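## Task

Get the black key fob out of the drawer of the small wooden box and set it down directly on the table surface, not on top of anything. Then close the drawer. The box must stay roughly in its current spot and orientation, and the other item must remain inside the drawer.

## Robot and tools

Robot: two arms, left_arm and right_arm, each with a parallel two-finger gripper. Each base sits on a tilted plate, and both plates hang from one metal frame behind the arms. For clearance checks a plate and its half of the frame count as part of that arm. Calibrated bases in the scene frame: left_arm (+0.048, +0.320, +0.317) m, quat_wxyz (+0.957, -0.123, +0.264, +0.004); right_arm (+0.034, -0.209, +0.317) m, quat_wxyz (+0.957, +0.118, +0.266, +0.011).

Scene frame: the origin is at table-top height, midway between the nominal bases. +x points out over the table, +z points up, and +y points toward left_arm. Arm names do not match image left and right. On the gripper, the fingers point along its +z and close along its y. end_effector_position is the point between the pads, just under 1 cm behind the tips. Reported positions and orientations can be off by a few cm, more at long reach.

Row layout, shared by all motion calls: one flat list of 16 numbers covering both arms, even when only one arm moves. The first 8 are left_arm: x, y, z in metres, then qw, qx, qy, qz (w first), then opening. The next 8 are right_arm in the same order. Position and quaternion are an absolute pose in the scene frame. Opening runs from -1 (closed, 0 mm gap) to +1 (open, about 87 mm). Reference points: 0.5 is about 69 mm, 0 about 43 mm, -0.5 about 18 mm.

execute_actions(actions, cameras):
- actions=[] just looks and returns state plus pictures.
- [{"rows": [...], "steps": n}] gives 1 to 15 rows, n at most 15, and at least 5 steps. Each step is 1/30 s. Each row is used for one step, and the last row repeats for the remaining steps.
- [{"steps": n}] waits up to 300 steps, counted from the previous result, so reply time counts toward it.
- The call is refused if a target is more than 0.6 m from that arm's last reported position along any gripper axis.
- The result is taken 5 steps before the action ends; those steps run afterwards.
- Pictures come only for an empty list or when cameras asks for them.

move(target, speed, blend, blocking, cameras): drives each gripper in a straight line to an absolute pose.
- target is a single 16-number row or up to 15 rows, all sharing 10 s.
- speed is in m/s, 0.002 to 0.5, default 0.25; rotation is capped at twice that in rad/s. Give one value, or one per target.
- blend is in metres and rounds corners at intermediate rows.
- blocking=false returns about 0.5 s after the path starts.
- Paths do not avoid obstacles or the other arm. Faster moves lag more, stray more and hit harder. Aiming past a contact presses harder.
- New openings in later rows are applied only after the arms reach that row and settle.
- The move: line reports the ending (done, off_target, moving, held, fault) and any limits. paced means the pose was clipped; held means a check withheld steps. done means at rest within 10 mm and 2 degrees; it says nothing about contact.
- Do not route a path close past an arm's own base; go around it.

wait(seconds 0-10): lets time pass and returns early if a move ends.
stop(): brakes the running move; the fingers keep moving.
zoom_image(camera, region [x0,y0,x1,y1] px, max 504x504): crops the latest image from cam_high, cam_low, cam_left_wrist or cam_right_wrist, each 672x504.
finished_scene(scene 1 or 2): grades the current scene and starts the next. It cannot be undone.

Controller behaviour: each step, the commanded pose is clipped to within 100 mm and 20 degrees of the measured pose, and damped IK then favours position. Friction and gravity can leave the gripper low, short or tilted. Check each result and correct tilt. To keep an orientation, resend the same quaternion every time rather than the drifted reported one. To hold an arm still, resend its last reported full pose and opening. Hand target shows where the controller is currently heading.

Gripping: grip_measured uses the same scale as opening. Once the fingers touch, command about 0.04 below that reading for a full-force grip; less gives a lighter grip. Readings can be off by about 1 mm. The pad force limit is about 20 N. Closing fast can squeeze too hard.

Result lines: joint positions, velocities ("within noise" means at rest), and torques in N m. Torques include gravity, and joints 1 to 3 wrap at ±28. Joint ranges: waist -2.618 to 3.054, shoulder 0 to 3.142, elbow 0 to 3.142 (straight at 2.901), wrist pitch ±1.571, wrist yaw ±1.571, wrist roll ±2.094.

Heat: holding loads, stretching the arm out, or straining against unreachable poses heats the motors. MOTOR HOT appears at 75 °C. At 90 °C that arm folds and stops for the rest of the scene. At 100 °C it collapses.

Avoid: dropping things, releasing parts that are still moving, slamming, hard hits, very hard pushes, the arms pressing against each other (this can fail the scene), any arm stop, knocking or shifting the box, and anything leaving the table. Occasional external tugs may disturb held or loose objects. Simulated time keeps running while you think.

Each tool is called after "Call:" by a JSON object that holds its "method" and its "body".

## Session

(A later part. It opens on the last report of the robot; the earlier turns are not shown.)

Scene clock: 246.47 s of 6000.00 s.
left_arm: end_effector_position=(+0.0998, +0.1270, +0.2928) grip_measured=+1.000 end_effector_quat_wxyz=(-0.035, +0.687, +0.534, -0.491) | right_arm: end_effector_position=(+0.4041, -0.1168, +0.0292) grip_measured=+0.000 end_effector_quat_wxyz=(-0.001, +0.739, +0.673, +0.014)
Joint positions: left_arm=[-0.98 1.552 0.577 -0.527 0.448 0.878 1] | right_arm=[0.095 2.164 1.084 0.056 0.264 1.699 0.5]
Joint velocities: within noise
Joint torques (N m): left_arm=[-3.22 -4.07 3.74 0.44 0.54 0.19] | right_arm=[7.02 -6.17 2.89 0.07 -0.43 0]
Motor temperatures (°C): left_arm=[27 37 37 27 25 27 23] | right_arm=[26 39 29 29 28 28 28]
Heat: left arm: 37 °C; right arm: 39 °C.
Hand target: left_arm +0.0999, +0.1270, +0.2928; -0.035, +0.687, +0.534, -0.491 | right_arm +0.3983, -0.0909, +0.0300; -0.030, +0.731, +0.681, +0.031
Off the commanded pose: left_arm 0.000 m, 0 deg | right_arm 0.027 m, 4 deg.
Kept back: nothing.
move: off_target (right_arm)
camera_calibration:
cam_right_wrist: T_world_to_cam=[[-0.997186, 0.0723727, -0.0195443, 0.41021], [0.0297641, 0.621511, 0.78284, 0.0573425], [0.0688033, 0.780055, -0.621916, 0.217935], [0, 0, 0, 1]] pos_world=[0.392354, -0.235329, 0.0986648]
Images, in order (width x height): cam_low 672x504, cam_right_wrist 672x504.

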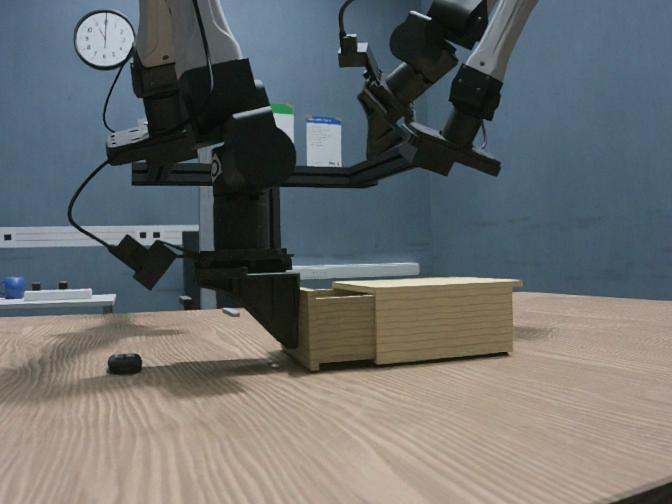

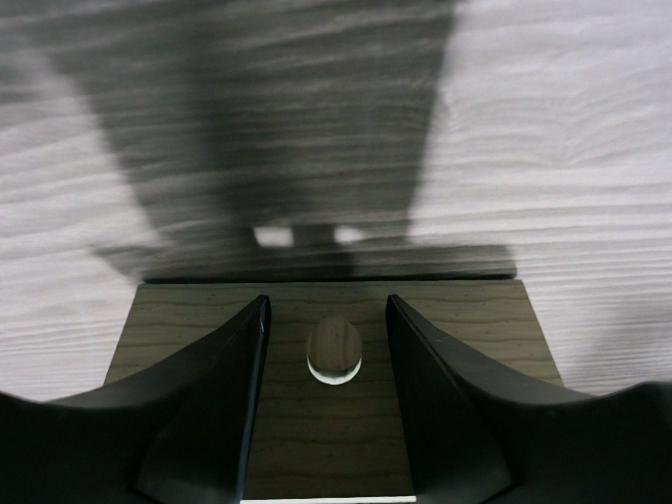

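Call:
{"method": "move", "body": {"target": [[0.18,0.18,0.30,0,0.3,0.85,-0.43,0.0,0.4020,-0.1100,0.0290,-0.0297,0.7307,0.6813,0.0319,0.0],[0.30,0.22,0.26,0,0,0.94,-0.342,-0.9,0.4020,-0.1100,0.0290,-0.0297,0.7307,0.6813,0.0319,0.0]], "speed": 0.15, "blend": 0.05}}

Scene clock: 254.70 s of 6000.00 s.
left_arm: end_effector_position=(+0.2925, +0.2169, +0.2638) grip_measured=-0.900 end_effector_quat_wxyz=(-0.006, +0.006, +0.936, -0.352) | right_arm: end_effector_position=(+0.4034, -0.1176, +0.0289) grip_measured=+0.000 end_effector_quat_wxyz=(-0.011, +0.737, +0.676, +0.020)
Joint positions: left_arm=[-0.134 1.245 0.658 -0.452 0.417 -0.034 0.05] | right_arm=[0.081 2.164 1.084 0.055 0.233 1.682 0.5]
Joint velocities: within noise
Joint torques (N m): left_arm=[-0.87 -4.49 5.68 0.77 0.23 0.13] | right_arm=[3.34 -7.38 2.82 0.03 -0.39 -0.32]
Motor temperatures (°C): left_arm=[27 37 37 27 25 27 23] | right_arm=[27 38 29 29 28 28 28]
Heat: left arm: 37 °C; right arm: 38 °C.
Hand target: left_arm +0.2999, +0.2201, +0.2602; +0.000, +0.000, +0.940, -0.342 | right_arm +0.4021, -0.1101, +0.0292; -0.029, +0.731, +0.681, +0.032
Off the commanded pose: left_arm 0.009 m, 2 deg | right_arm 0.008 m, 3 deg.
Kept back: nothing.
move: off_target (right_arm)
camera_calibration:
cam_left_wrist: T_world_to_cam=[[-0.00963016, -0.760372, 0.649416, -0.00553076], [-0.649529, 0.498538, 0.574084, -0.0449133], [-0.760276, -0.416286, -0.498685, 0.58508], [0, 0, 0, 1]] pos_world=[0.415597, 0.261746, 0.321146]
cam_right_wrist: T_world_to_cam=[[-0.997695, 0.0663696, -0.0141443, 0.408887], [0.0288183, 0.603093, 0.79715, 0.0559134], [0.0614369, 0.794905, -0.603615, 0.222598], [0, 0, 0, 1]] pos_world=[0.392657, -0.237803, 0.0955758]

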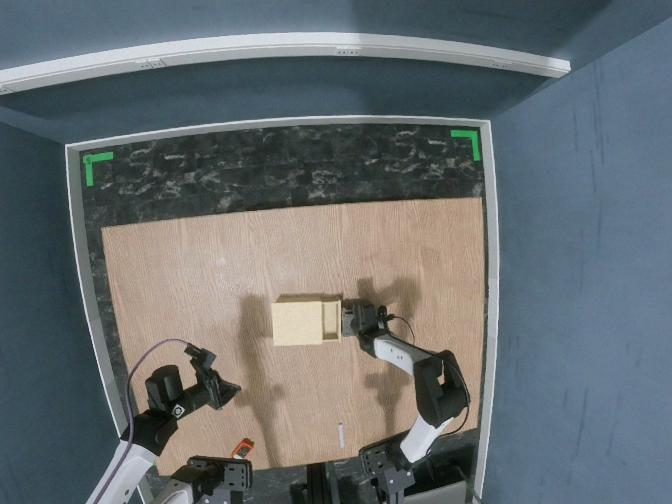

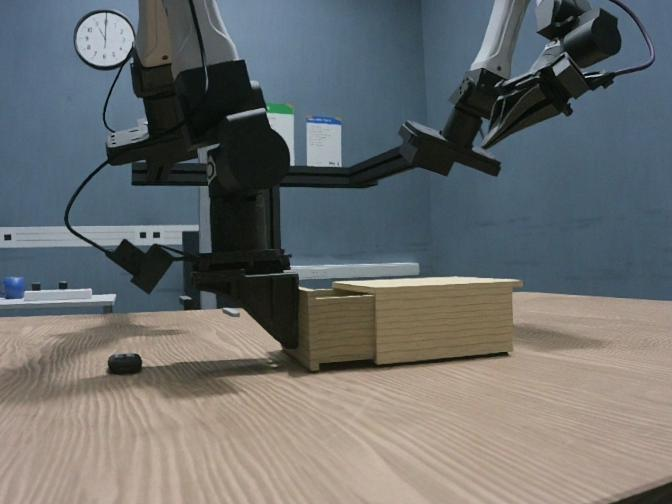

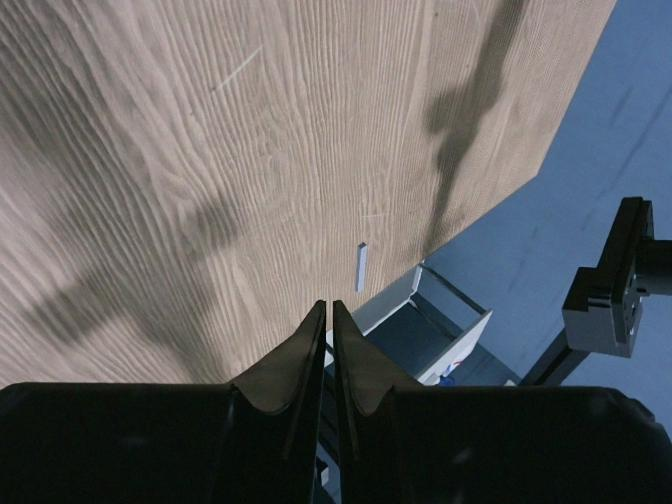

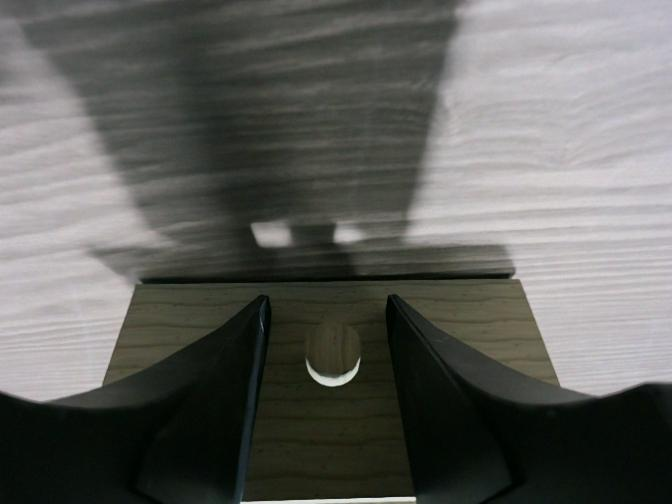

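Call:
{"method": "zoom_image", "body": {"camera": "cam_high", "region": [260, 270, 440, 400]}}

Scaled by 2.800 from the camera's 672x504 image, which has a finer 960x720 frame.

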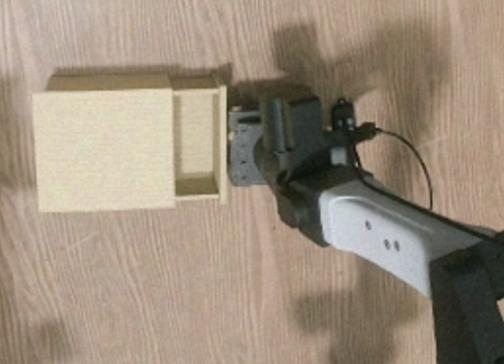

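Call:
{"method": "move", "body": {"target": [[0.40,0.225,0.20,0,0,0.94,-0.342,-0.9,0.4020,-0.1100,0.0290,-0.0297,0.7307,0.6813,0.0319,0.0],[0.415,0.20,0.13,0,0,0.94,-0.342,-0.9,0.4020,-0.1100,0.0290,-0.0297,0.7307,0.6813,0.0319,0.0]], "speed": 0.1, "blend": 0.03, "cameras": ["cam_high","cam_low","cam_left_wrist"]}}

Scene clock: 257.90 s of 6000.00 s.
left_arm: end_effector_position=(+0.4115, +0.2040, +0.1326) grip_measured=-0.900 end_effector_quat_wxyz=(-0.003, +0.000, +0.942, -0.337) | right_arm: end_effector_position=(+0.4034, -0.1176, +0.0289) grip_measured=+0.000 end_effector_quat_wxyz=(-0.011, +0.737, +0.676, +0.020)
Joint positions: left_arm=[-0.062 1.969 1.192 -0.281 0.42 0.021 0.05] | right_arm=[0.081 2.164 1.084 0.055 0.233 1.682 0.5]
Joint velocities: within noise
Joint torques (N m): left_arm=[-3.33 -8.64 4.52 0.67 0.47 0.17] | right_arm=[3.19 -7.47 2.74 0 -0.39 -0.33]
Motor temperatures (°C): left_arm=[27 37 37 27 25 27 23] | right_arm=[26 38 29 29 28 28 28]
Heat: left arm: 37 °C; right arm: 38 °C.
Hand target: left_arm +0.4150, +0.2001, +0.1301; +0.000, +0.000, +0.940, -0.342 | right_arm +0.4021, -0.1101, +0.0292; -0.029, +0.731, +0.681, +0.032
Off the commanded pose: left_arm 0.006 m, 1 deg | right_arm 0.008 m, 3 deg.
Kept back: nothing.
move: off_target (right_arm)
camera_calibration:
cam_left_wrist: T_world_to_cam=[[0.000193743, -0.781298, 0.624158, 0.0746026], [-0.656078, 0.470948, 0.589719, 0.12034], [-0.754693, -0.409611, -0.512501, 0.602966], [0, 0, 0, 1]] pos_world=[0.533992, 0.248595, 0.191491]
Images, in order (width x height): cam_high 672x504, cam_low 672x504, cam_left_wrist 672x504.

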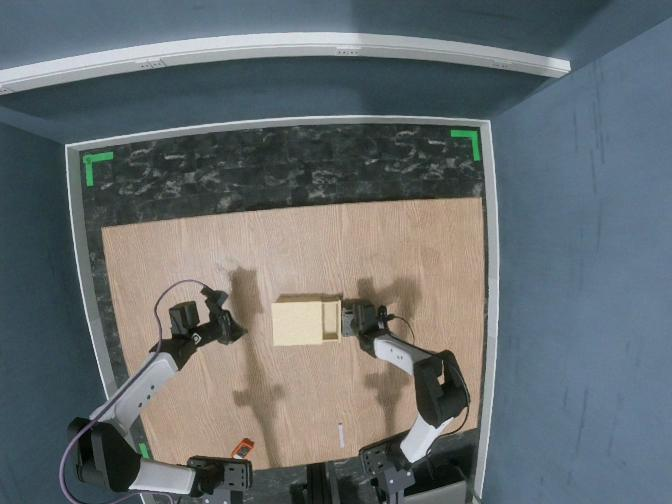

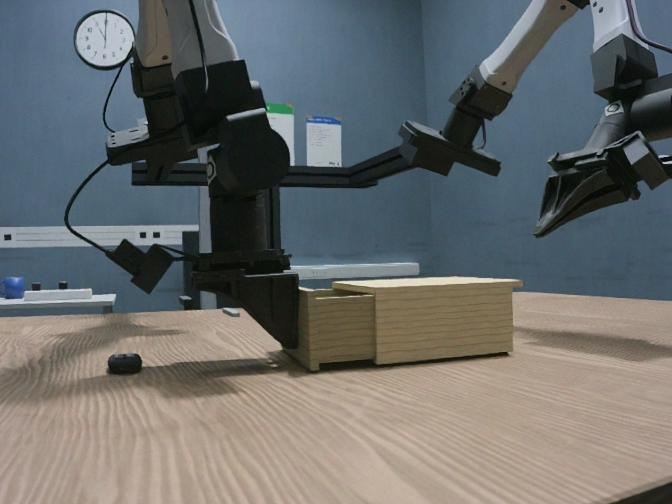

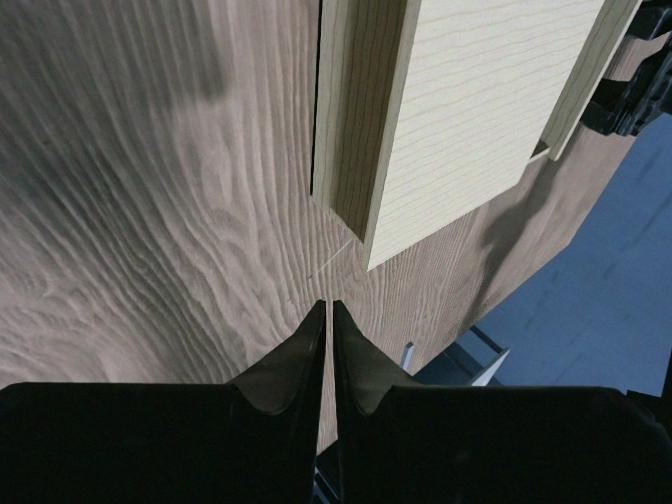

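Call:
{"method": "move", "body": {"target": [[0.415,0.175,0.045,0,0,0.94,-0.342,-0.9,0.4020,-0.1100,0.0290,-0.0297,0.7307,0.6813,0.0319,0.0]], "speed": 0.08, "cameras": ["cam_high","cam_low","cam_left_wrist"]}}

Scene clock: 259.93 s of 6000.00 s.
left_arm: end_effector_position=(+0.4144, +0.1810, +0.0479) grip_measured=-0.900 end_effector_quat_wxyz=(-0.001, +0.000, +0.942, -0.337) | right_arm: end_effector_position=(+0.4034, -0.1176, +0.0289) grip_measured=+0.000 end_effector_quat_wxyz=(-0.011, +0.737, +0.676, +0.020)
Joint positions: left_arm=[-0.062 2.275 1.341 -0.118 0.42 0.021 0.05] | right_arm=[0.081 2.164 1.084 0.055 0.233 1.682 0.5]
Joint velocities: within noise
Joint torques (N m): left_arm=[-4.23 -9.06 3.51 0.69 0.46 0.13] | right_arm=[3.37 -7.39 2.81 0.08 -0.38 -0.33]
Motor temperatures (°C): left_arm=[27 38 37 27 25 27 23] | right_arm=[26 38 29 29 28 28 28]
Heat: left arm: 38 °C; right arm: 38 °C.
Hand target: left_arm +0.4151, +0.1751, +0.0452; +0.000, +0.000, +0.940, -0.342 | right_arm +0.4021, -0.1101, +0.0292; -0.029, +0.731, +0.681, +0.032
Off the commanded pose: left_arm 0.007 m, 1 deg | right_arm 0.008 m, 3 deg.
Kept back: nothing.
move: off_target (right_arm)
camera_calibration:
cam_left_wrist: T_world_to_cam=[[-0.00177238, -0.781358, 0.624081, 0.110278], [-0.659506, 0.470035, 0.586617, 0.184768], [-0.751697, -0.410545, -0.516143, 0.551452], [0, 0, 0, 1]] pos_world=[0.536576, 0.225715, 0.107417]
Images, in order (width x height): cam_high 672x504, cam_low 672x504, cam_left_wrist 672x504.

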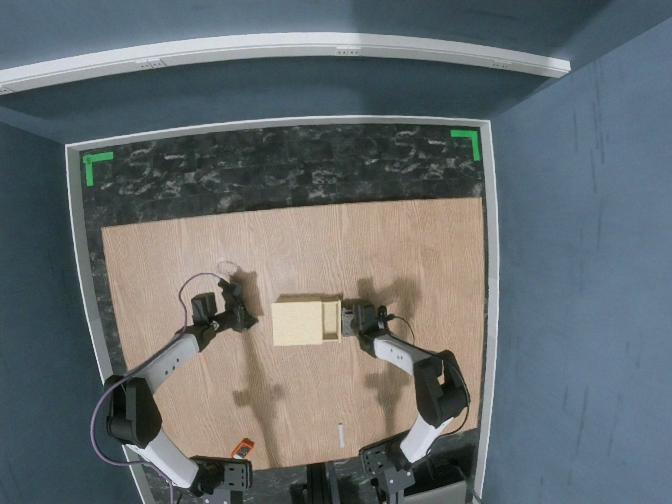

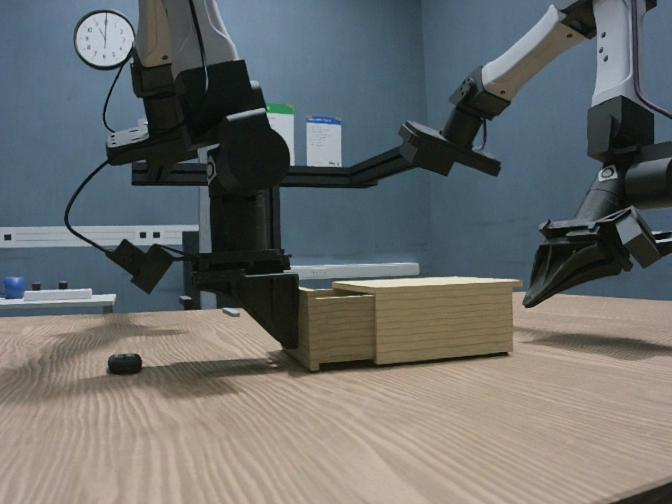

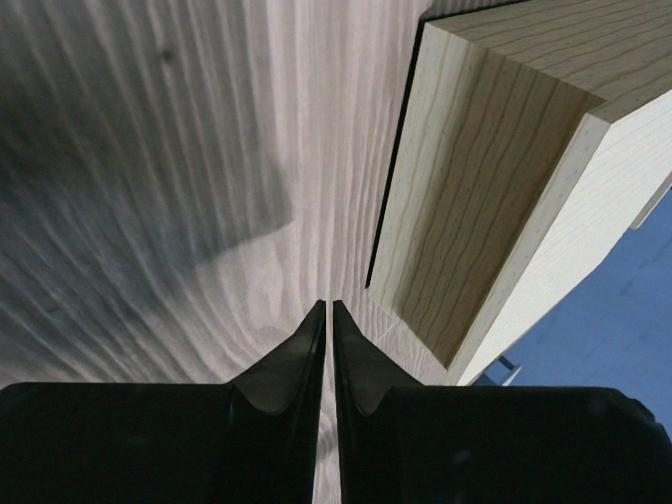

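Call:
{"method": "move", "body": {"target": [[0.412,0.138,0.045,0,0,0.94,-0.342,-0.9,0.4020,-0.1100,0.0290,-0.0297,0.7307,0.6813,0.0319,0.0]], "speed": 0.05, "cameras": ["cam_high","cam_low","cam_left_wrist"]}}

Scene clock: 261.20 s of 6000.00 s.
left_arm: end_effector_position=(+0.4104, +0.1391, +0.0521) grip_measured=-0.900 end_effector_quat_wxyz=(-0.002, +0.003, +0.937, -0.350) | right_arm: end_effector_position=(+0.4034, -0.1176, +0.0289) grip_measured=+0.000 end_effector_quat_wxyz=(-0.011, +0.737, +0.676, +0.020)
Joint positions: left_arm=[-0.149 2.306 1.341 -0.059 0.405 -0.055 0.05] | right_arm=[0.081 2.164 1.084 0.055 0.233 1.682 0.5]
Joint velocities: within noise
Joint torques (N m): left_arm=[-4.45 -8.72 3.74 0.8 0.24 0.13] | right_arm=[3.17 -7.32 2.73 0.04 -0.39 -0.32]
Motor temperatures (°C): left_arm=[27 38 37 27 25 27 23] | right_arm=[26 38 29 29 28 28 28]
Heat: left arm: 38 °C; right arm: 38 °C.
Hand target: left_arm +0.4119, +0.1380, +0.0452; +0.000, +0.000, +0.940, -0.342 | right_arm +0.4021, -0.1101, +0.0292; -0.029, +0.731, +0.681, +0.032
Off the commanded pose: left_arm 0.007 m, 1 deg | right_arm 0.008 m, 3 deg.
Kept back: nothing.
move: off_target (right_arm)
camera_calibration:
cam_left_wrist: T_world_to_cam=[[-0.00660426, -0.762643, 0.646786, 0.0731183], [-0.656122, 0.491408, 0.572733, 0.195677], [-0.754626, -0.420588, -0.503632, 0.53536], [0, 0, 0, 1]] pos_world=[0.532867, 0.184772, 0.110261]
Images, in order (width x height): cam_high 672x504, cam_low 672x504, cam_left_wrist 672x504.

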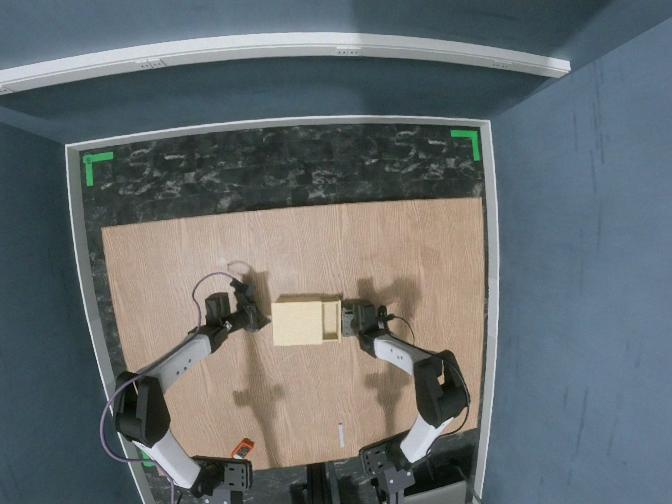

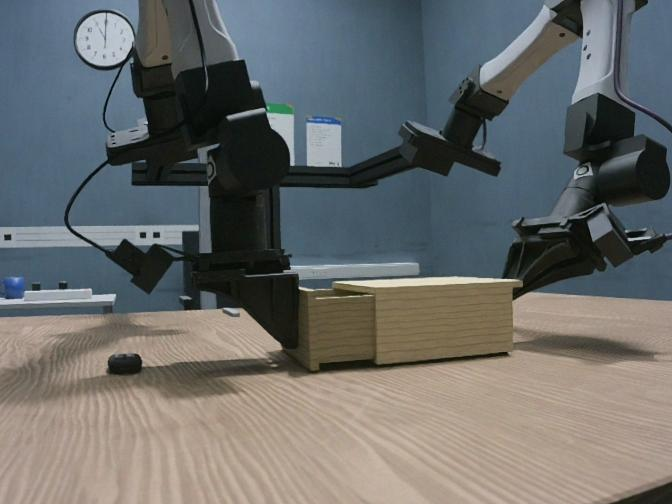

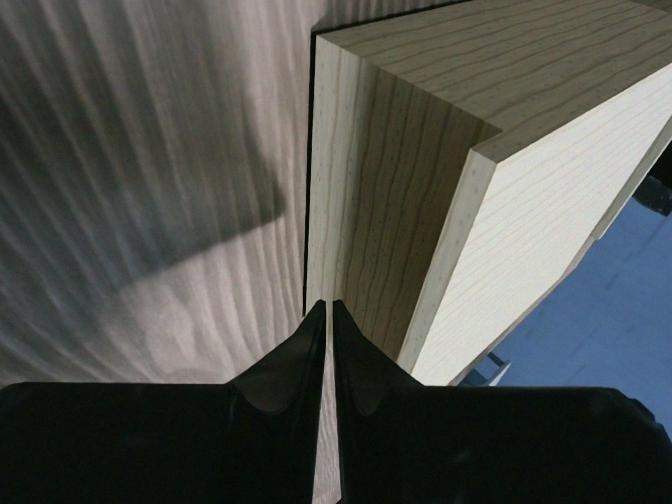

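Call:
{"method": "move", "body": {"target": [[0.411,0.118,0.043,0,0,0.94,-0.342,-0.9,0.4020,-0.1100,0.0290,-0.0297,0.7307,0.6813,0.0319,0.0]], "speed": 0.03, "cameras": ["cam_high","cam_low","cam_left_wrist"]}}

Scene clock: 262.37 s of 6000.00 s.
left_arm: end_effector_position=(+0.4110, +0.1201, +0.0500) grip_measured=-0.900 end_effector_quat_wxyz=(-0.001, +0.002, +0.937, -0.350) | right_arm: end_effector_position=(+0.4034, -0.1176, +0.0289) grip_measured=+0.000 end_effector_quat_wxyz=(-0.011, +0.737, +0.676, +0.020)
Joint positions: left_arm=[-0.19 2.334 1.361 -0.033 0.382 -0.095 0.05] | right_arm=[0.081 2.164 1.084 0.055 0.233 1.682 0.5]
Joint velocities: within noise
Joint torques (N m): left_arm=[-4.89 -8.81 3.58 0.85 0.21 0.13] | right_arm=[3.36 -7.43 2.84 0.04 -0.41 -0.34]
Motor temperatures (°C): left_arm=[27 39 37 27 25 27 23] | right_arm=[26 38 29 29 28 28 28]
Heat: left arm: 39 °C; right arm: 38 °C.
Hand target: left_arm +0.4109, +0.1181, +0.0432; +0.000, +0.000, +0.940, -0.342 | right_arm +0.4021, -0.1101, +0.0292; -0.029, +0.731, +0.681, +0.032
Off the commanded pose: left_arm 0.007 m, 1 deg | right_arm 0.008 m, 3 deg.
Kept back: nothing.
move: off_target (right_arm)
camera_calibration:
cam_left_wrist: T_world_to_cam=[[-0.00565645, -0.763391, 0.645911, 0.0597542], [-0.658374, 0.489016, 0.572194, 0.207905], [-0.75267, -0.422015, -0.505363, 0.526167], [0, 0, 0, 1]] pos_world=[0.533247, 0.165997, 0.108348]
Images, in order (width x height): cam_high 672x504, cam_low 672x504, cam_left_wrist 672x504.

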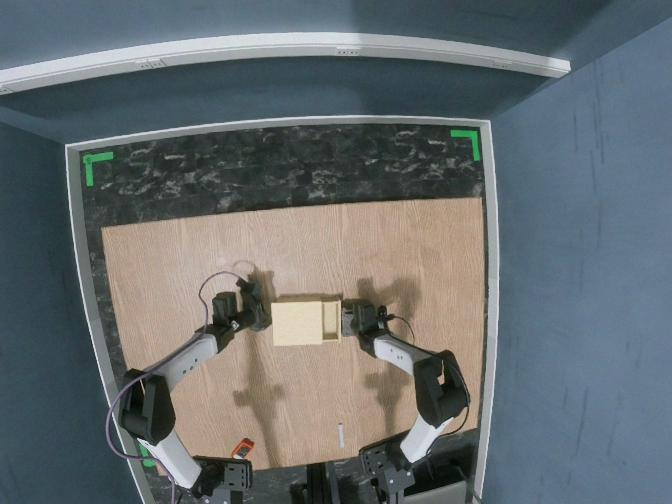

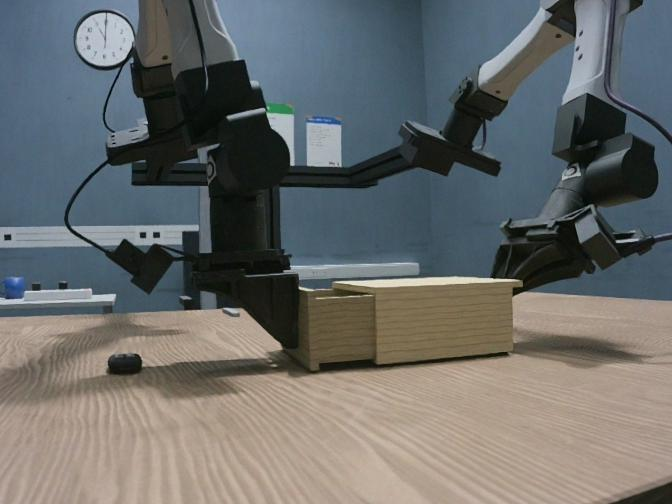

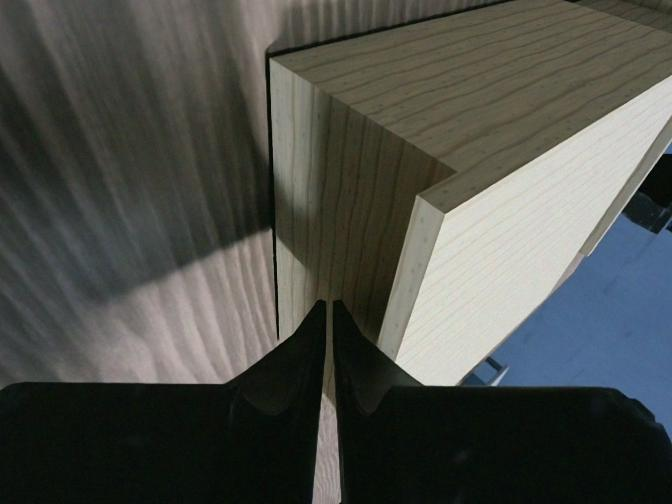

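Call:
{"method": "move", "body": {"target": [[0.411,0.103,0.043,0,0,0.94,-0.342,-0.9,0.4020,-0.1100,0.0290,-0.0297,0.7307,0.6813,0.0319,0.0]], "speed": 0.03, "cameras": ["cam_high","cam_low","cam_left_wrist"]}}

Scene clock: 263.37 s of 6000.00 s.
left_arm: end_effector_position=(+0.4131, +0.1164, +0.0451) grip_measured=-0.900 end_effector_quat_wxyz=(+0.001, -0.001, +0.943, -0.332) | right_arm: end_effector_position=(+0.4034, -0.1176, +0.0289) grip_measured=+0.000 end_effector_quat_wxyz=(-0.011, +0.737, +0.676, +0.020)
Joint positions: left_arm=[-0.208 2.348 1.377 -0.028 0.335 -0.116 0.05] | right_arm=[0.081 2.164 1.084 0.055 0.233 1.682 0.5]
Joint velocities: within noise
Joint torques (N m): left_arm=[-6.27 -8.5 3.73 0.95 0.49 0.03] | right_arm=[3.26 -7.41 2.86 0.03 -0.39 -0.32]
Motor temperatures (°C): left_arm=[27 39 37 27 25 27 23] | right_arm=[26 38 29 29 28 28 28]
Heat: left arm: 39 °C; right arm: 38 °C.
Hand target: left_arm +0.4106, +0.1032, +0.0434; +0.000, +0.000, +0.940, -0.342 | right_arm +0.4021, -0.1101, +0.0292; -0.029, +0.731, +0.681, +0.032
Off the commanded pose: left_arm 0.014 m, 1 deg | right_arm 0.008 m, 3 deg.
Kept back: nothing.
move: off_target (left_arm, right_arm)
camera_calibration:
cam_left_wrist: T_world_to_cam=[[-0.000514981, -0.786876, 0.617111, 0.0620009], [-0.662227, 0.462672, 0.589398, 0.2178], [-0.749303, -0.408364, -0.521328, 0.521446], [0, 0, 0, 1]] pos_world=[0.534986, 0.160957, 0.105212]
Images, in order (width x height): cam_high 672x504, cam_low 672x504, cam_left_wrist 672x504.

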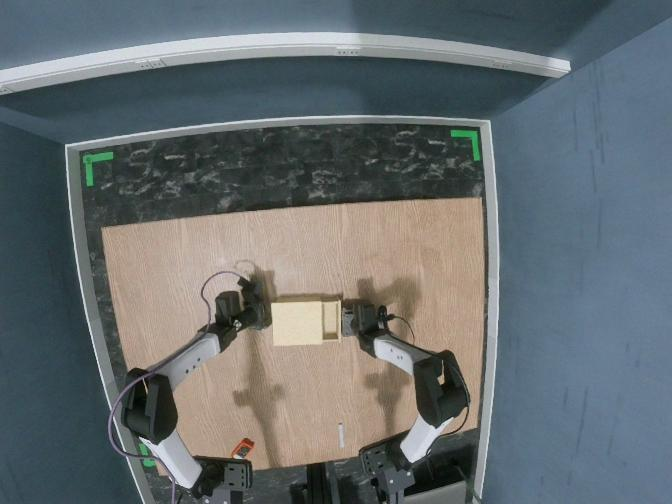

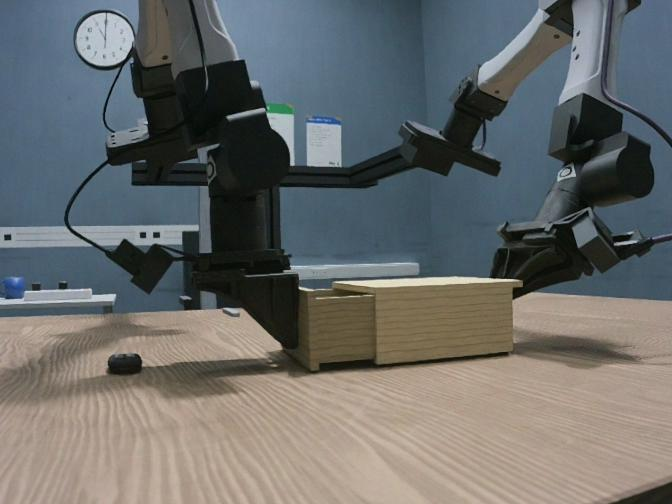

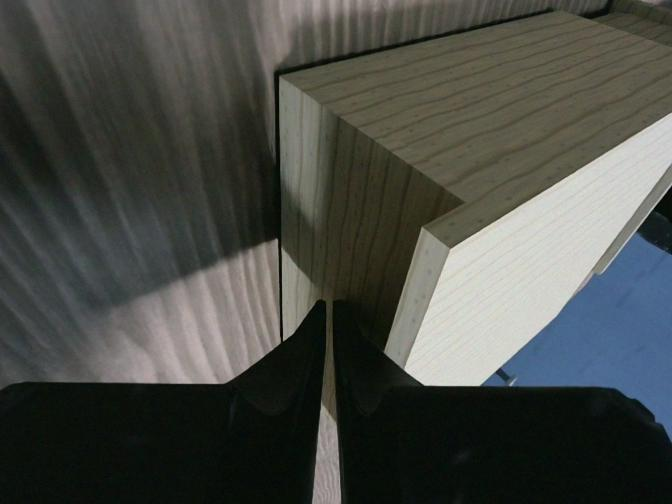

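Call:
{"method": "move", "body": {"target": [[0.411,0.085,0.043,0,0,0.94,-0.342,-0.9,0.4020,-0.1100,0.0290,-0.0297,0.7307,0.6813,0.0319,0.0]], "speed": 0.03, "cameras": ["cam_high","cam_low"]}}

Scene clock: 264.47 s of 6000.00 s.
left_arm: end_effector_position=(+0.4155, +0.1151, +0.0381) grip_measured=-0.900 end_effector_quat_wxyz=(+0.003, -0.004, +0.952, -0.305) | right_arm: end_effector_position=(+0.4034, -0.1176, +0.0289) grip_measured=+0.000 end_effector_quat_wxyz=(-0.011, +0.737, +0.676, +0.020)
Joint positions: left_arm=[-0.226 2.364 1.396 -0.028 0.267 -0.135 0.05] | right_arm=[0.081 2.164 1.084 0.055 0.233 1.682 0.5]
Joint velocities: within noise
Joint torques (N m): left_arm=[-8.2 -8.18 3.86 1.07 0.9 -0.08] | right_arm=[3.3 -7.34 2.86 0.03 -0.38 -0.34]
Motor temperatures (°C): left_arm=[27 39 37 28 25 27 23] | right_arm=[26 38 29 29 28 28 28]
Heat: left arm: 39 °C; right arm: 38 °C.
Hand target: left_arm +0.4100, +0.0865, +0.0442; -0.001, +0.001, +0.940, -0.341 | right_arm +0.4021, -0.1101, +0.0292; -0.029, +0.731, +0.681, +0.032
Off the commanded pose: left_arm 0.031 m, 5 deg | right_arm 0.008 m, 3 deg.
Kept back: nothing.
move: off_target (left_arm, right_arm)
Images, in order (width x height): cam_high 672x504, cam_low 672x504.

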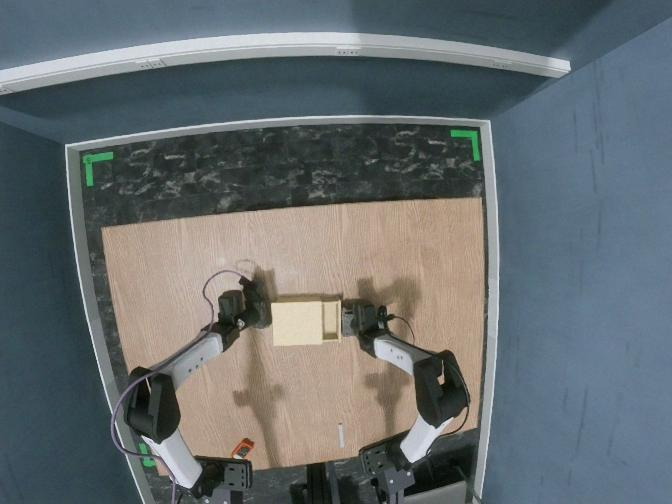

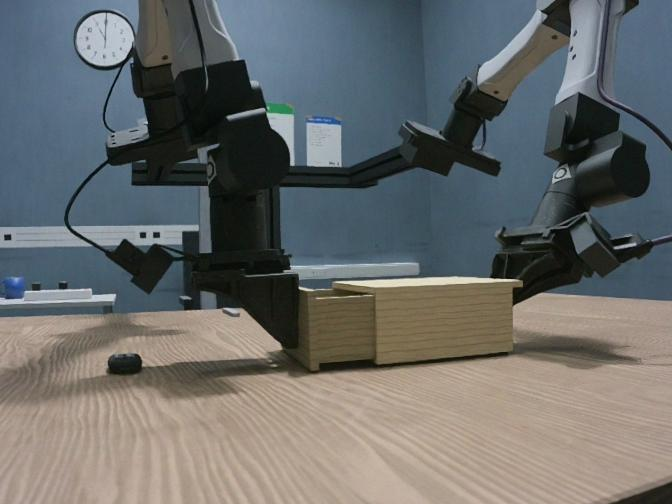

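Call:
{"method": "move", "body": {"target": [[0.411,0.095,0.048,0,0,0.94,-0.342,-0.9,0.4035,-0.0950,0.0290,-0.0297,0.7307,0.6813,0.0319,0.0]], "speed": 0.03, "cameras": ["cam_high","cam_low","cam_right_wrist"]}}

Scene clock: 265.73 s of 6000.00 s.
left_arm: end_effector_position=(+0.4155, +0.1151, +0.0381) grip_measured=-0.900 end_effector_quat_wxyz=(+0.003, -0.004, +0.952, -0.304) | right_arm: end_effector_position=(+0.4040, -0.1172, +0.0296) grip_measured=+0.000 end_effector_quat_wxyz=(-0.010, +0.738, +0.675, +0.014)
Joint positions: left_arm=[-0.227 2.364 1.396 -0.028 0.266 -0.136 0.05] | right_arm=[0.087 2.164 1.096 0.033 0.245 1.692 0.5]
Joint velocities: within noise
Joint torques (N m): left_arm=[-6.69 -10.3 2.17 0.96 0.95 0.05] | right_arm=[6.64 -6.22 3.37 0.16 -0.36 -0.11]
Motor temperatures (°C): left_arm=[27 40 37 28 25 27 23] | right_arm=[26 38 29 29 28 28 28]
Heat: left arm: 40 °C; right arm: 38 °C.
Hand target: left_arm +0.4107, +0.0957, +0.0484; -0.001, +0.001, +0.940, -0.341 | right_arm +0.4028, -0.0955, +0.0298; -0.030, +0.731, +0.681, +0.032
Off the commanded pose: left_arm 0.023 m, 5 deg | right_arm 0.022 m, 3 deg.
Kept back: nothing.
move: off_target (left_arm, right_arm)
camera_calibration:
cam_right_wrist: T_world_to_cam=[[-0.997589, 0.0691318, -0.00607391, 0.409539], [0.0374694, 0.610219, 0.791346, 0.0526515], [0.0584136, 0.78921, -0.611339, 0.22345], [0, 0, 0, 1]] pos_world=[0.393526, -0.23679, 0.0974254]
Images, in order (width x height): cam_high 672x504, cam_low 672x504, cam_right_wrist 672x504.

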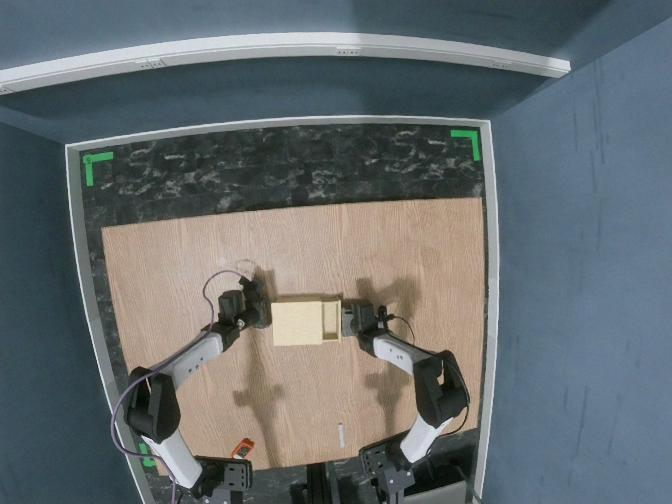

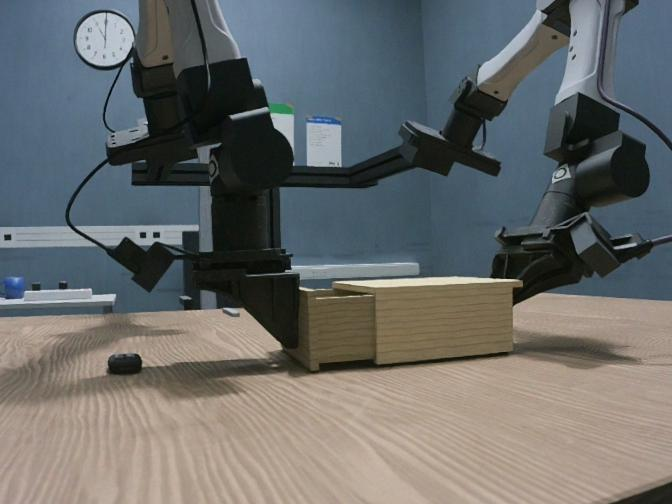

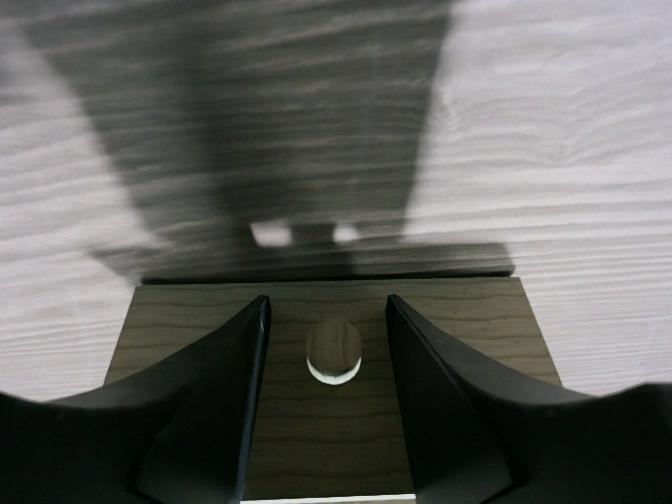

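Call:
{"method": "move", "body": {"target": [[0.411,0.095,0.048,0,0,0.94,-0.342,-0.9,0.4045,-0.0800,0.0290,-0.0297,0.7307,0.6813,0.0319,0.0]], "speed": 0.03, "cameras": ["cam_high","cam_low","cam_left_wrist"]}}

Call:
{"method": "zoom_image", "body": {"camera": "cam_high", "region": [230, 270, 410, 400]}}

Scene clock: 266.77 s of 6000.00 s.
left_arm: end_effector_position=(+0.4155, +0.1151, +0.0381) grip_measured=-0.900 end_effector_quat_wxyz=(+0.003, -0.004, +0.952, -0.304) | right_arm: end_effector_position=(+0.4052, -0.1069, +0.0285) grip_measured=+0.000 end_effector_quat_wxyz=(-0.006, +0.739, +0.674, +0.009)
Joint positions: left_arm=[-0.227 2.364 1.396 -0.028 0.266 -0.136 0.05] | right_arm=[0.118 2.181 1.116 0.021 0.274 1.723 0.5]
Joint velocities: within noise
Joint torques (N m): left_arm=[-6.63 -10.33 2.13 0.95 0.95 0.06] | right_arm=[7.15 -6.24 3.47 0.12 -0.39 -0.05]
Motor temperatures (°C): left_arm=[27 41 37 28 25 27 23] | right_arm=[27 38 29 29 28 28 28]
Heat: left arm: 41 °C; right arm: 38 °C.
Hand target: left_arm +0.4107, +0.0957, +0.0484; -0.001, +0.000, +0.940, -0.341 | right_arm +0.4038, -0.0808, +0.0301; -0.030, +0.731, +0.681, +0.031
Off the commanded pose: left_arm 0.023 m, 5 deg | right_arm 0.027 m, 4 deg.
Kept back: nothing.
move: off_target (left_arm, right_arm)
camera_calibration:
cam_left_wrist: T_world_to_cam=[[0.00354037, -0.821721, 0.56988, 0.0693804], [-0.667008, 0.422649, 0.61357, 0.229785], [-0.745042, -0.382286, -0.546598, 0.515299], [0, 0, 0, 1]] pos_world=[0.536942, 0.156885, 0.101134]
Images, in order (width x height): cam_high 672x504, cam_low 672x504, cam_left_wrist 672x504.

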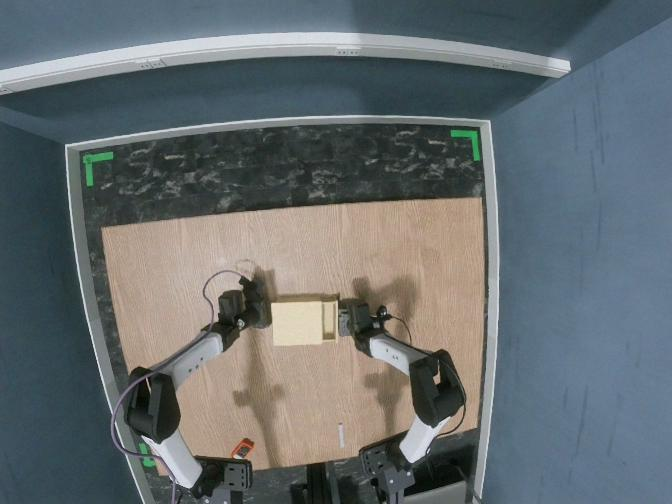

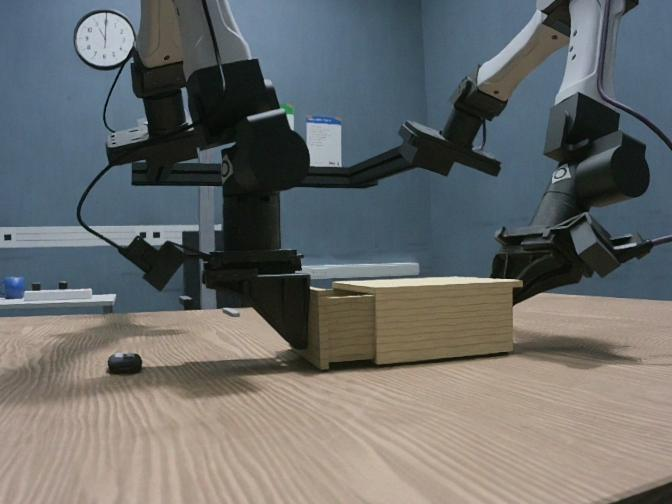

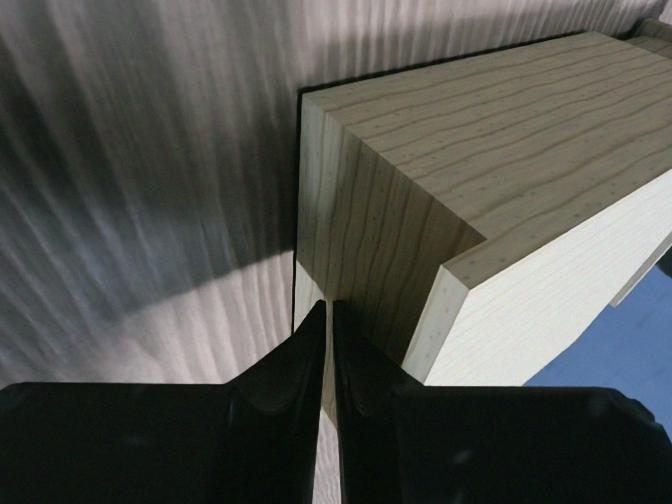

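Scaled by 2.800 from the camera's 672x504 image, which has a finer 960x720 frame.

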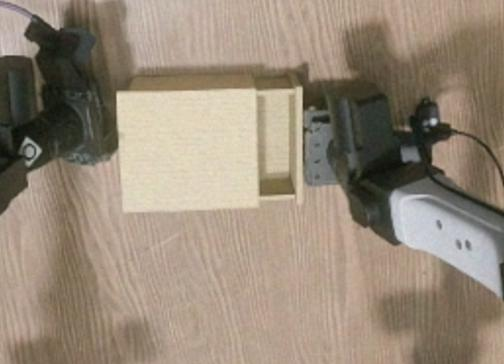

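Call:
{"method": "move", "body": {"target": [[0.411,0.095,0.048,0,0,0.94,-0.342,-0.9,0.4060,-0.0560,0.0290,-0.0297,0.7307,0.6813,0.0319,0.0]], "speed": 0.03, "cameras": ["cam_high","cam_low"]}}

Call:
{"method": "zoom_image", "body": {"camera": "cam_high", "region": [230, 270, 410, 400]}}

Scene clock: 268.17 s of 6000.00 s.
left_arm: end_effector_position=(+0.4155, +0.1151, +0.0381) grip_measured=-0.900 end_effector_quat_wxyz=(+0.003, -0.004, +0.952, -0.304) | right_arm: end_effector_position=(+0.4071, -0.0866, +0.0276) grip_measured=+0.000 end_effector_quat_wxyz=(-0.003, +0.740, +0.673, +0.006)
Joint positions: left_arm=[-0.227 2.364 1.396 -0.028 0.266 -0.136 0.05] | right_arm=[0.171 2.212 1.154 -0.002 0.309 1.774 0.5]
Joint velocities: within noise
Joint torques (N m): left_arm=[-6.67 -10.3 2.13 0.95 0.96 0.05] | right_arm=[8.14 -6.23 3.7 0.14 -0.51 -0.08]
Motor temperatures (°C): left_arm=[28 42 37 28 25 27 23] | right_arm=[27 38 29 29 28 28 28]
Heat: left arm: 42 °C; right arm: 38 °C.
Hand target: left_arm +0.4107, +0.0957, +0.0484; -0.001, +0.000, +0.940, -0.341 | right_arm +0.4050, -0.0571, +0.0303; -0.030, +0.731, +0.681, +0.031
Off the commanded pose: left_arm 0.023 m, 5 deg | right_arm 0.031 m, 4 deg.
Kept back: nothing.
move: off_target (left_arm, right_arm)
Images, in order (width x height): cam_high 672x504, cam_low 672x504.

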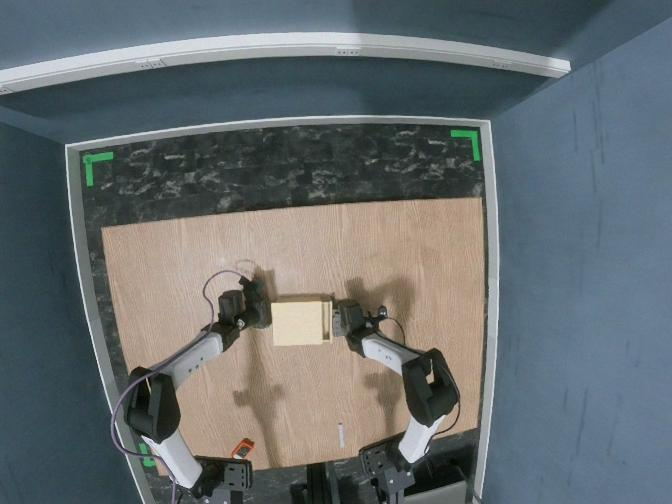

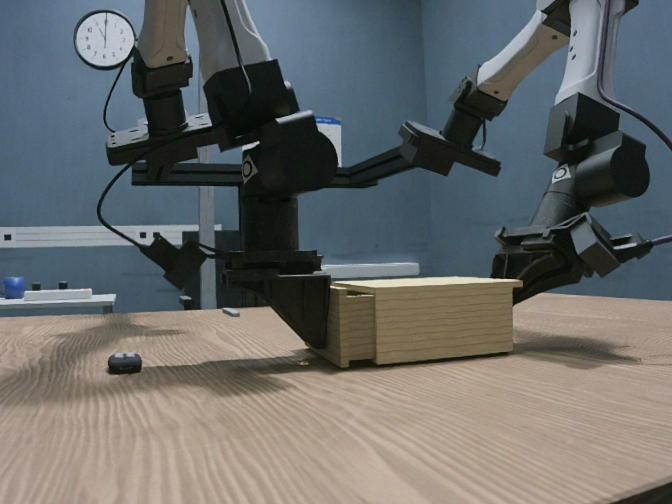

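Scaled by 2.800 from the camera's 672x504 image, which has a finer 960x720 frame.

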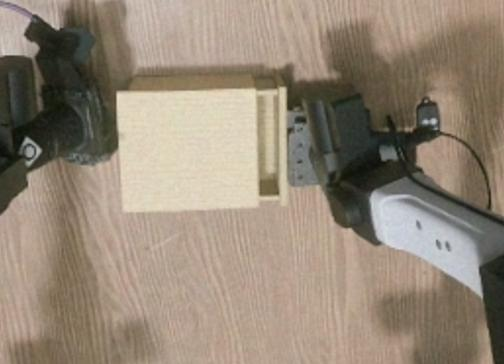

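Call:
{"method": "move", "body": {"target": [[0.411,0.095,0.048,0,0,0.94,-0.342,-0.9,0.4072,-0.0410,0.0290,-0.0297,0.7307,0.6813,0.0319,0.0]], "speed": 0.025, "cameras": ["cam_high","cam_low"]}}

Call:
{"method": "zoom_image", "body": {"camera": "cam_low", "region": [280, 240, 540, 390]}}

Scene clock: 269.30 s of 6000.00 s.
left_arm: end_effector_position=(+0.4155, +0.1151, +0.0381) grip_measured=-0.900 end_effector_quat_wxyz=(+0.003, -0.004, +0.952, -0.304) | right_arm: end_effector_position=(+0.4082, -0.0729, +0.0273) grip_measured=+0.000 end_effector_quat_wxyz=(-0.004, +0.740, +0.673, +0.005)
Joint positions: left_arm=[-0.227 2.364 1.396 -0.028 0.266 -0.136 0.05] | right_arm=[0.204 2.233 1.182 -0.021 0.324 1.805 0.5]
Joint velocities: within noise
Joint torques (N m): left_arm=[-6.65 -10.29 2.15 0.95 0.96 0.05] | right_arm=[8.66 -6.35 4 0.24 -0.45 -0.03]
Motor temperatures (°C): left_arm=[28 42 37 28 26 27 23] | right_arm=[27 38 29 29 28 28 28]
Heat: left arm: 42 °C; right arm: 38 °C.
Hand target: left_arm +0.4107, +0.0957, +0.0484; -0.001, +0.000, +0.940, -0.341 | right_arm +0.4062, -0.0422, +0.0305; -0.030, +0.731, +0.681, +0.031
Off the commanded pose: left_arm 0.023 m, 5 deg | right_arm 0.032 m, 4 deg.
Kept back: nothing.
move: off_target (left_arm, right_arm)
Images, in order (width x height): cam_high 672x504, cam_low 672x504.

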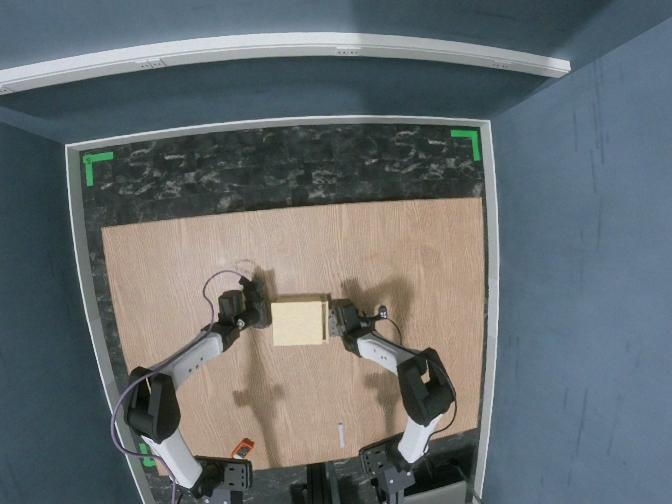

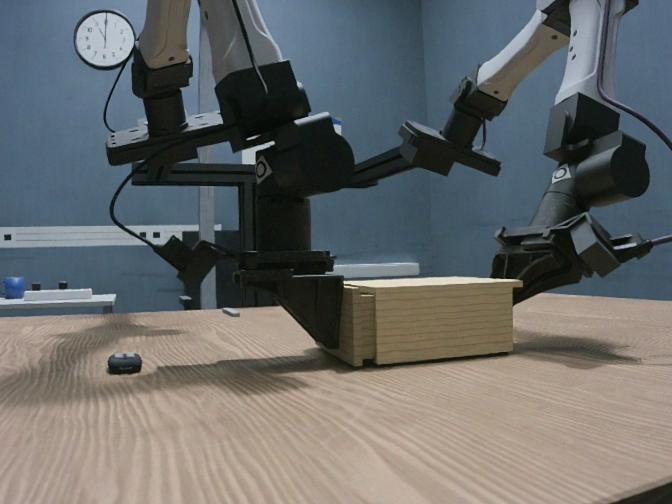

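Scaled by 1.938 from the camera's 672x504 image, which has a finer 960x720 frame.

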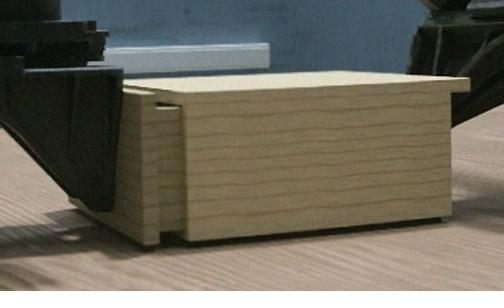

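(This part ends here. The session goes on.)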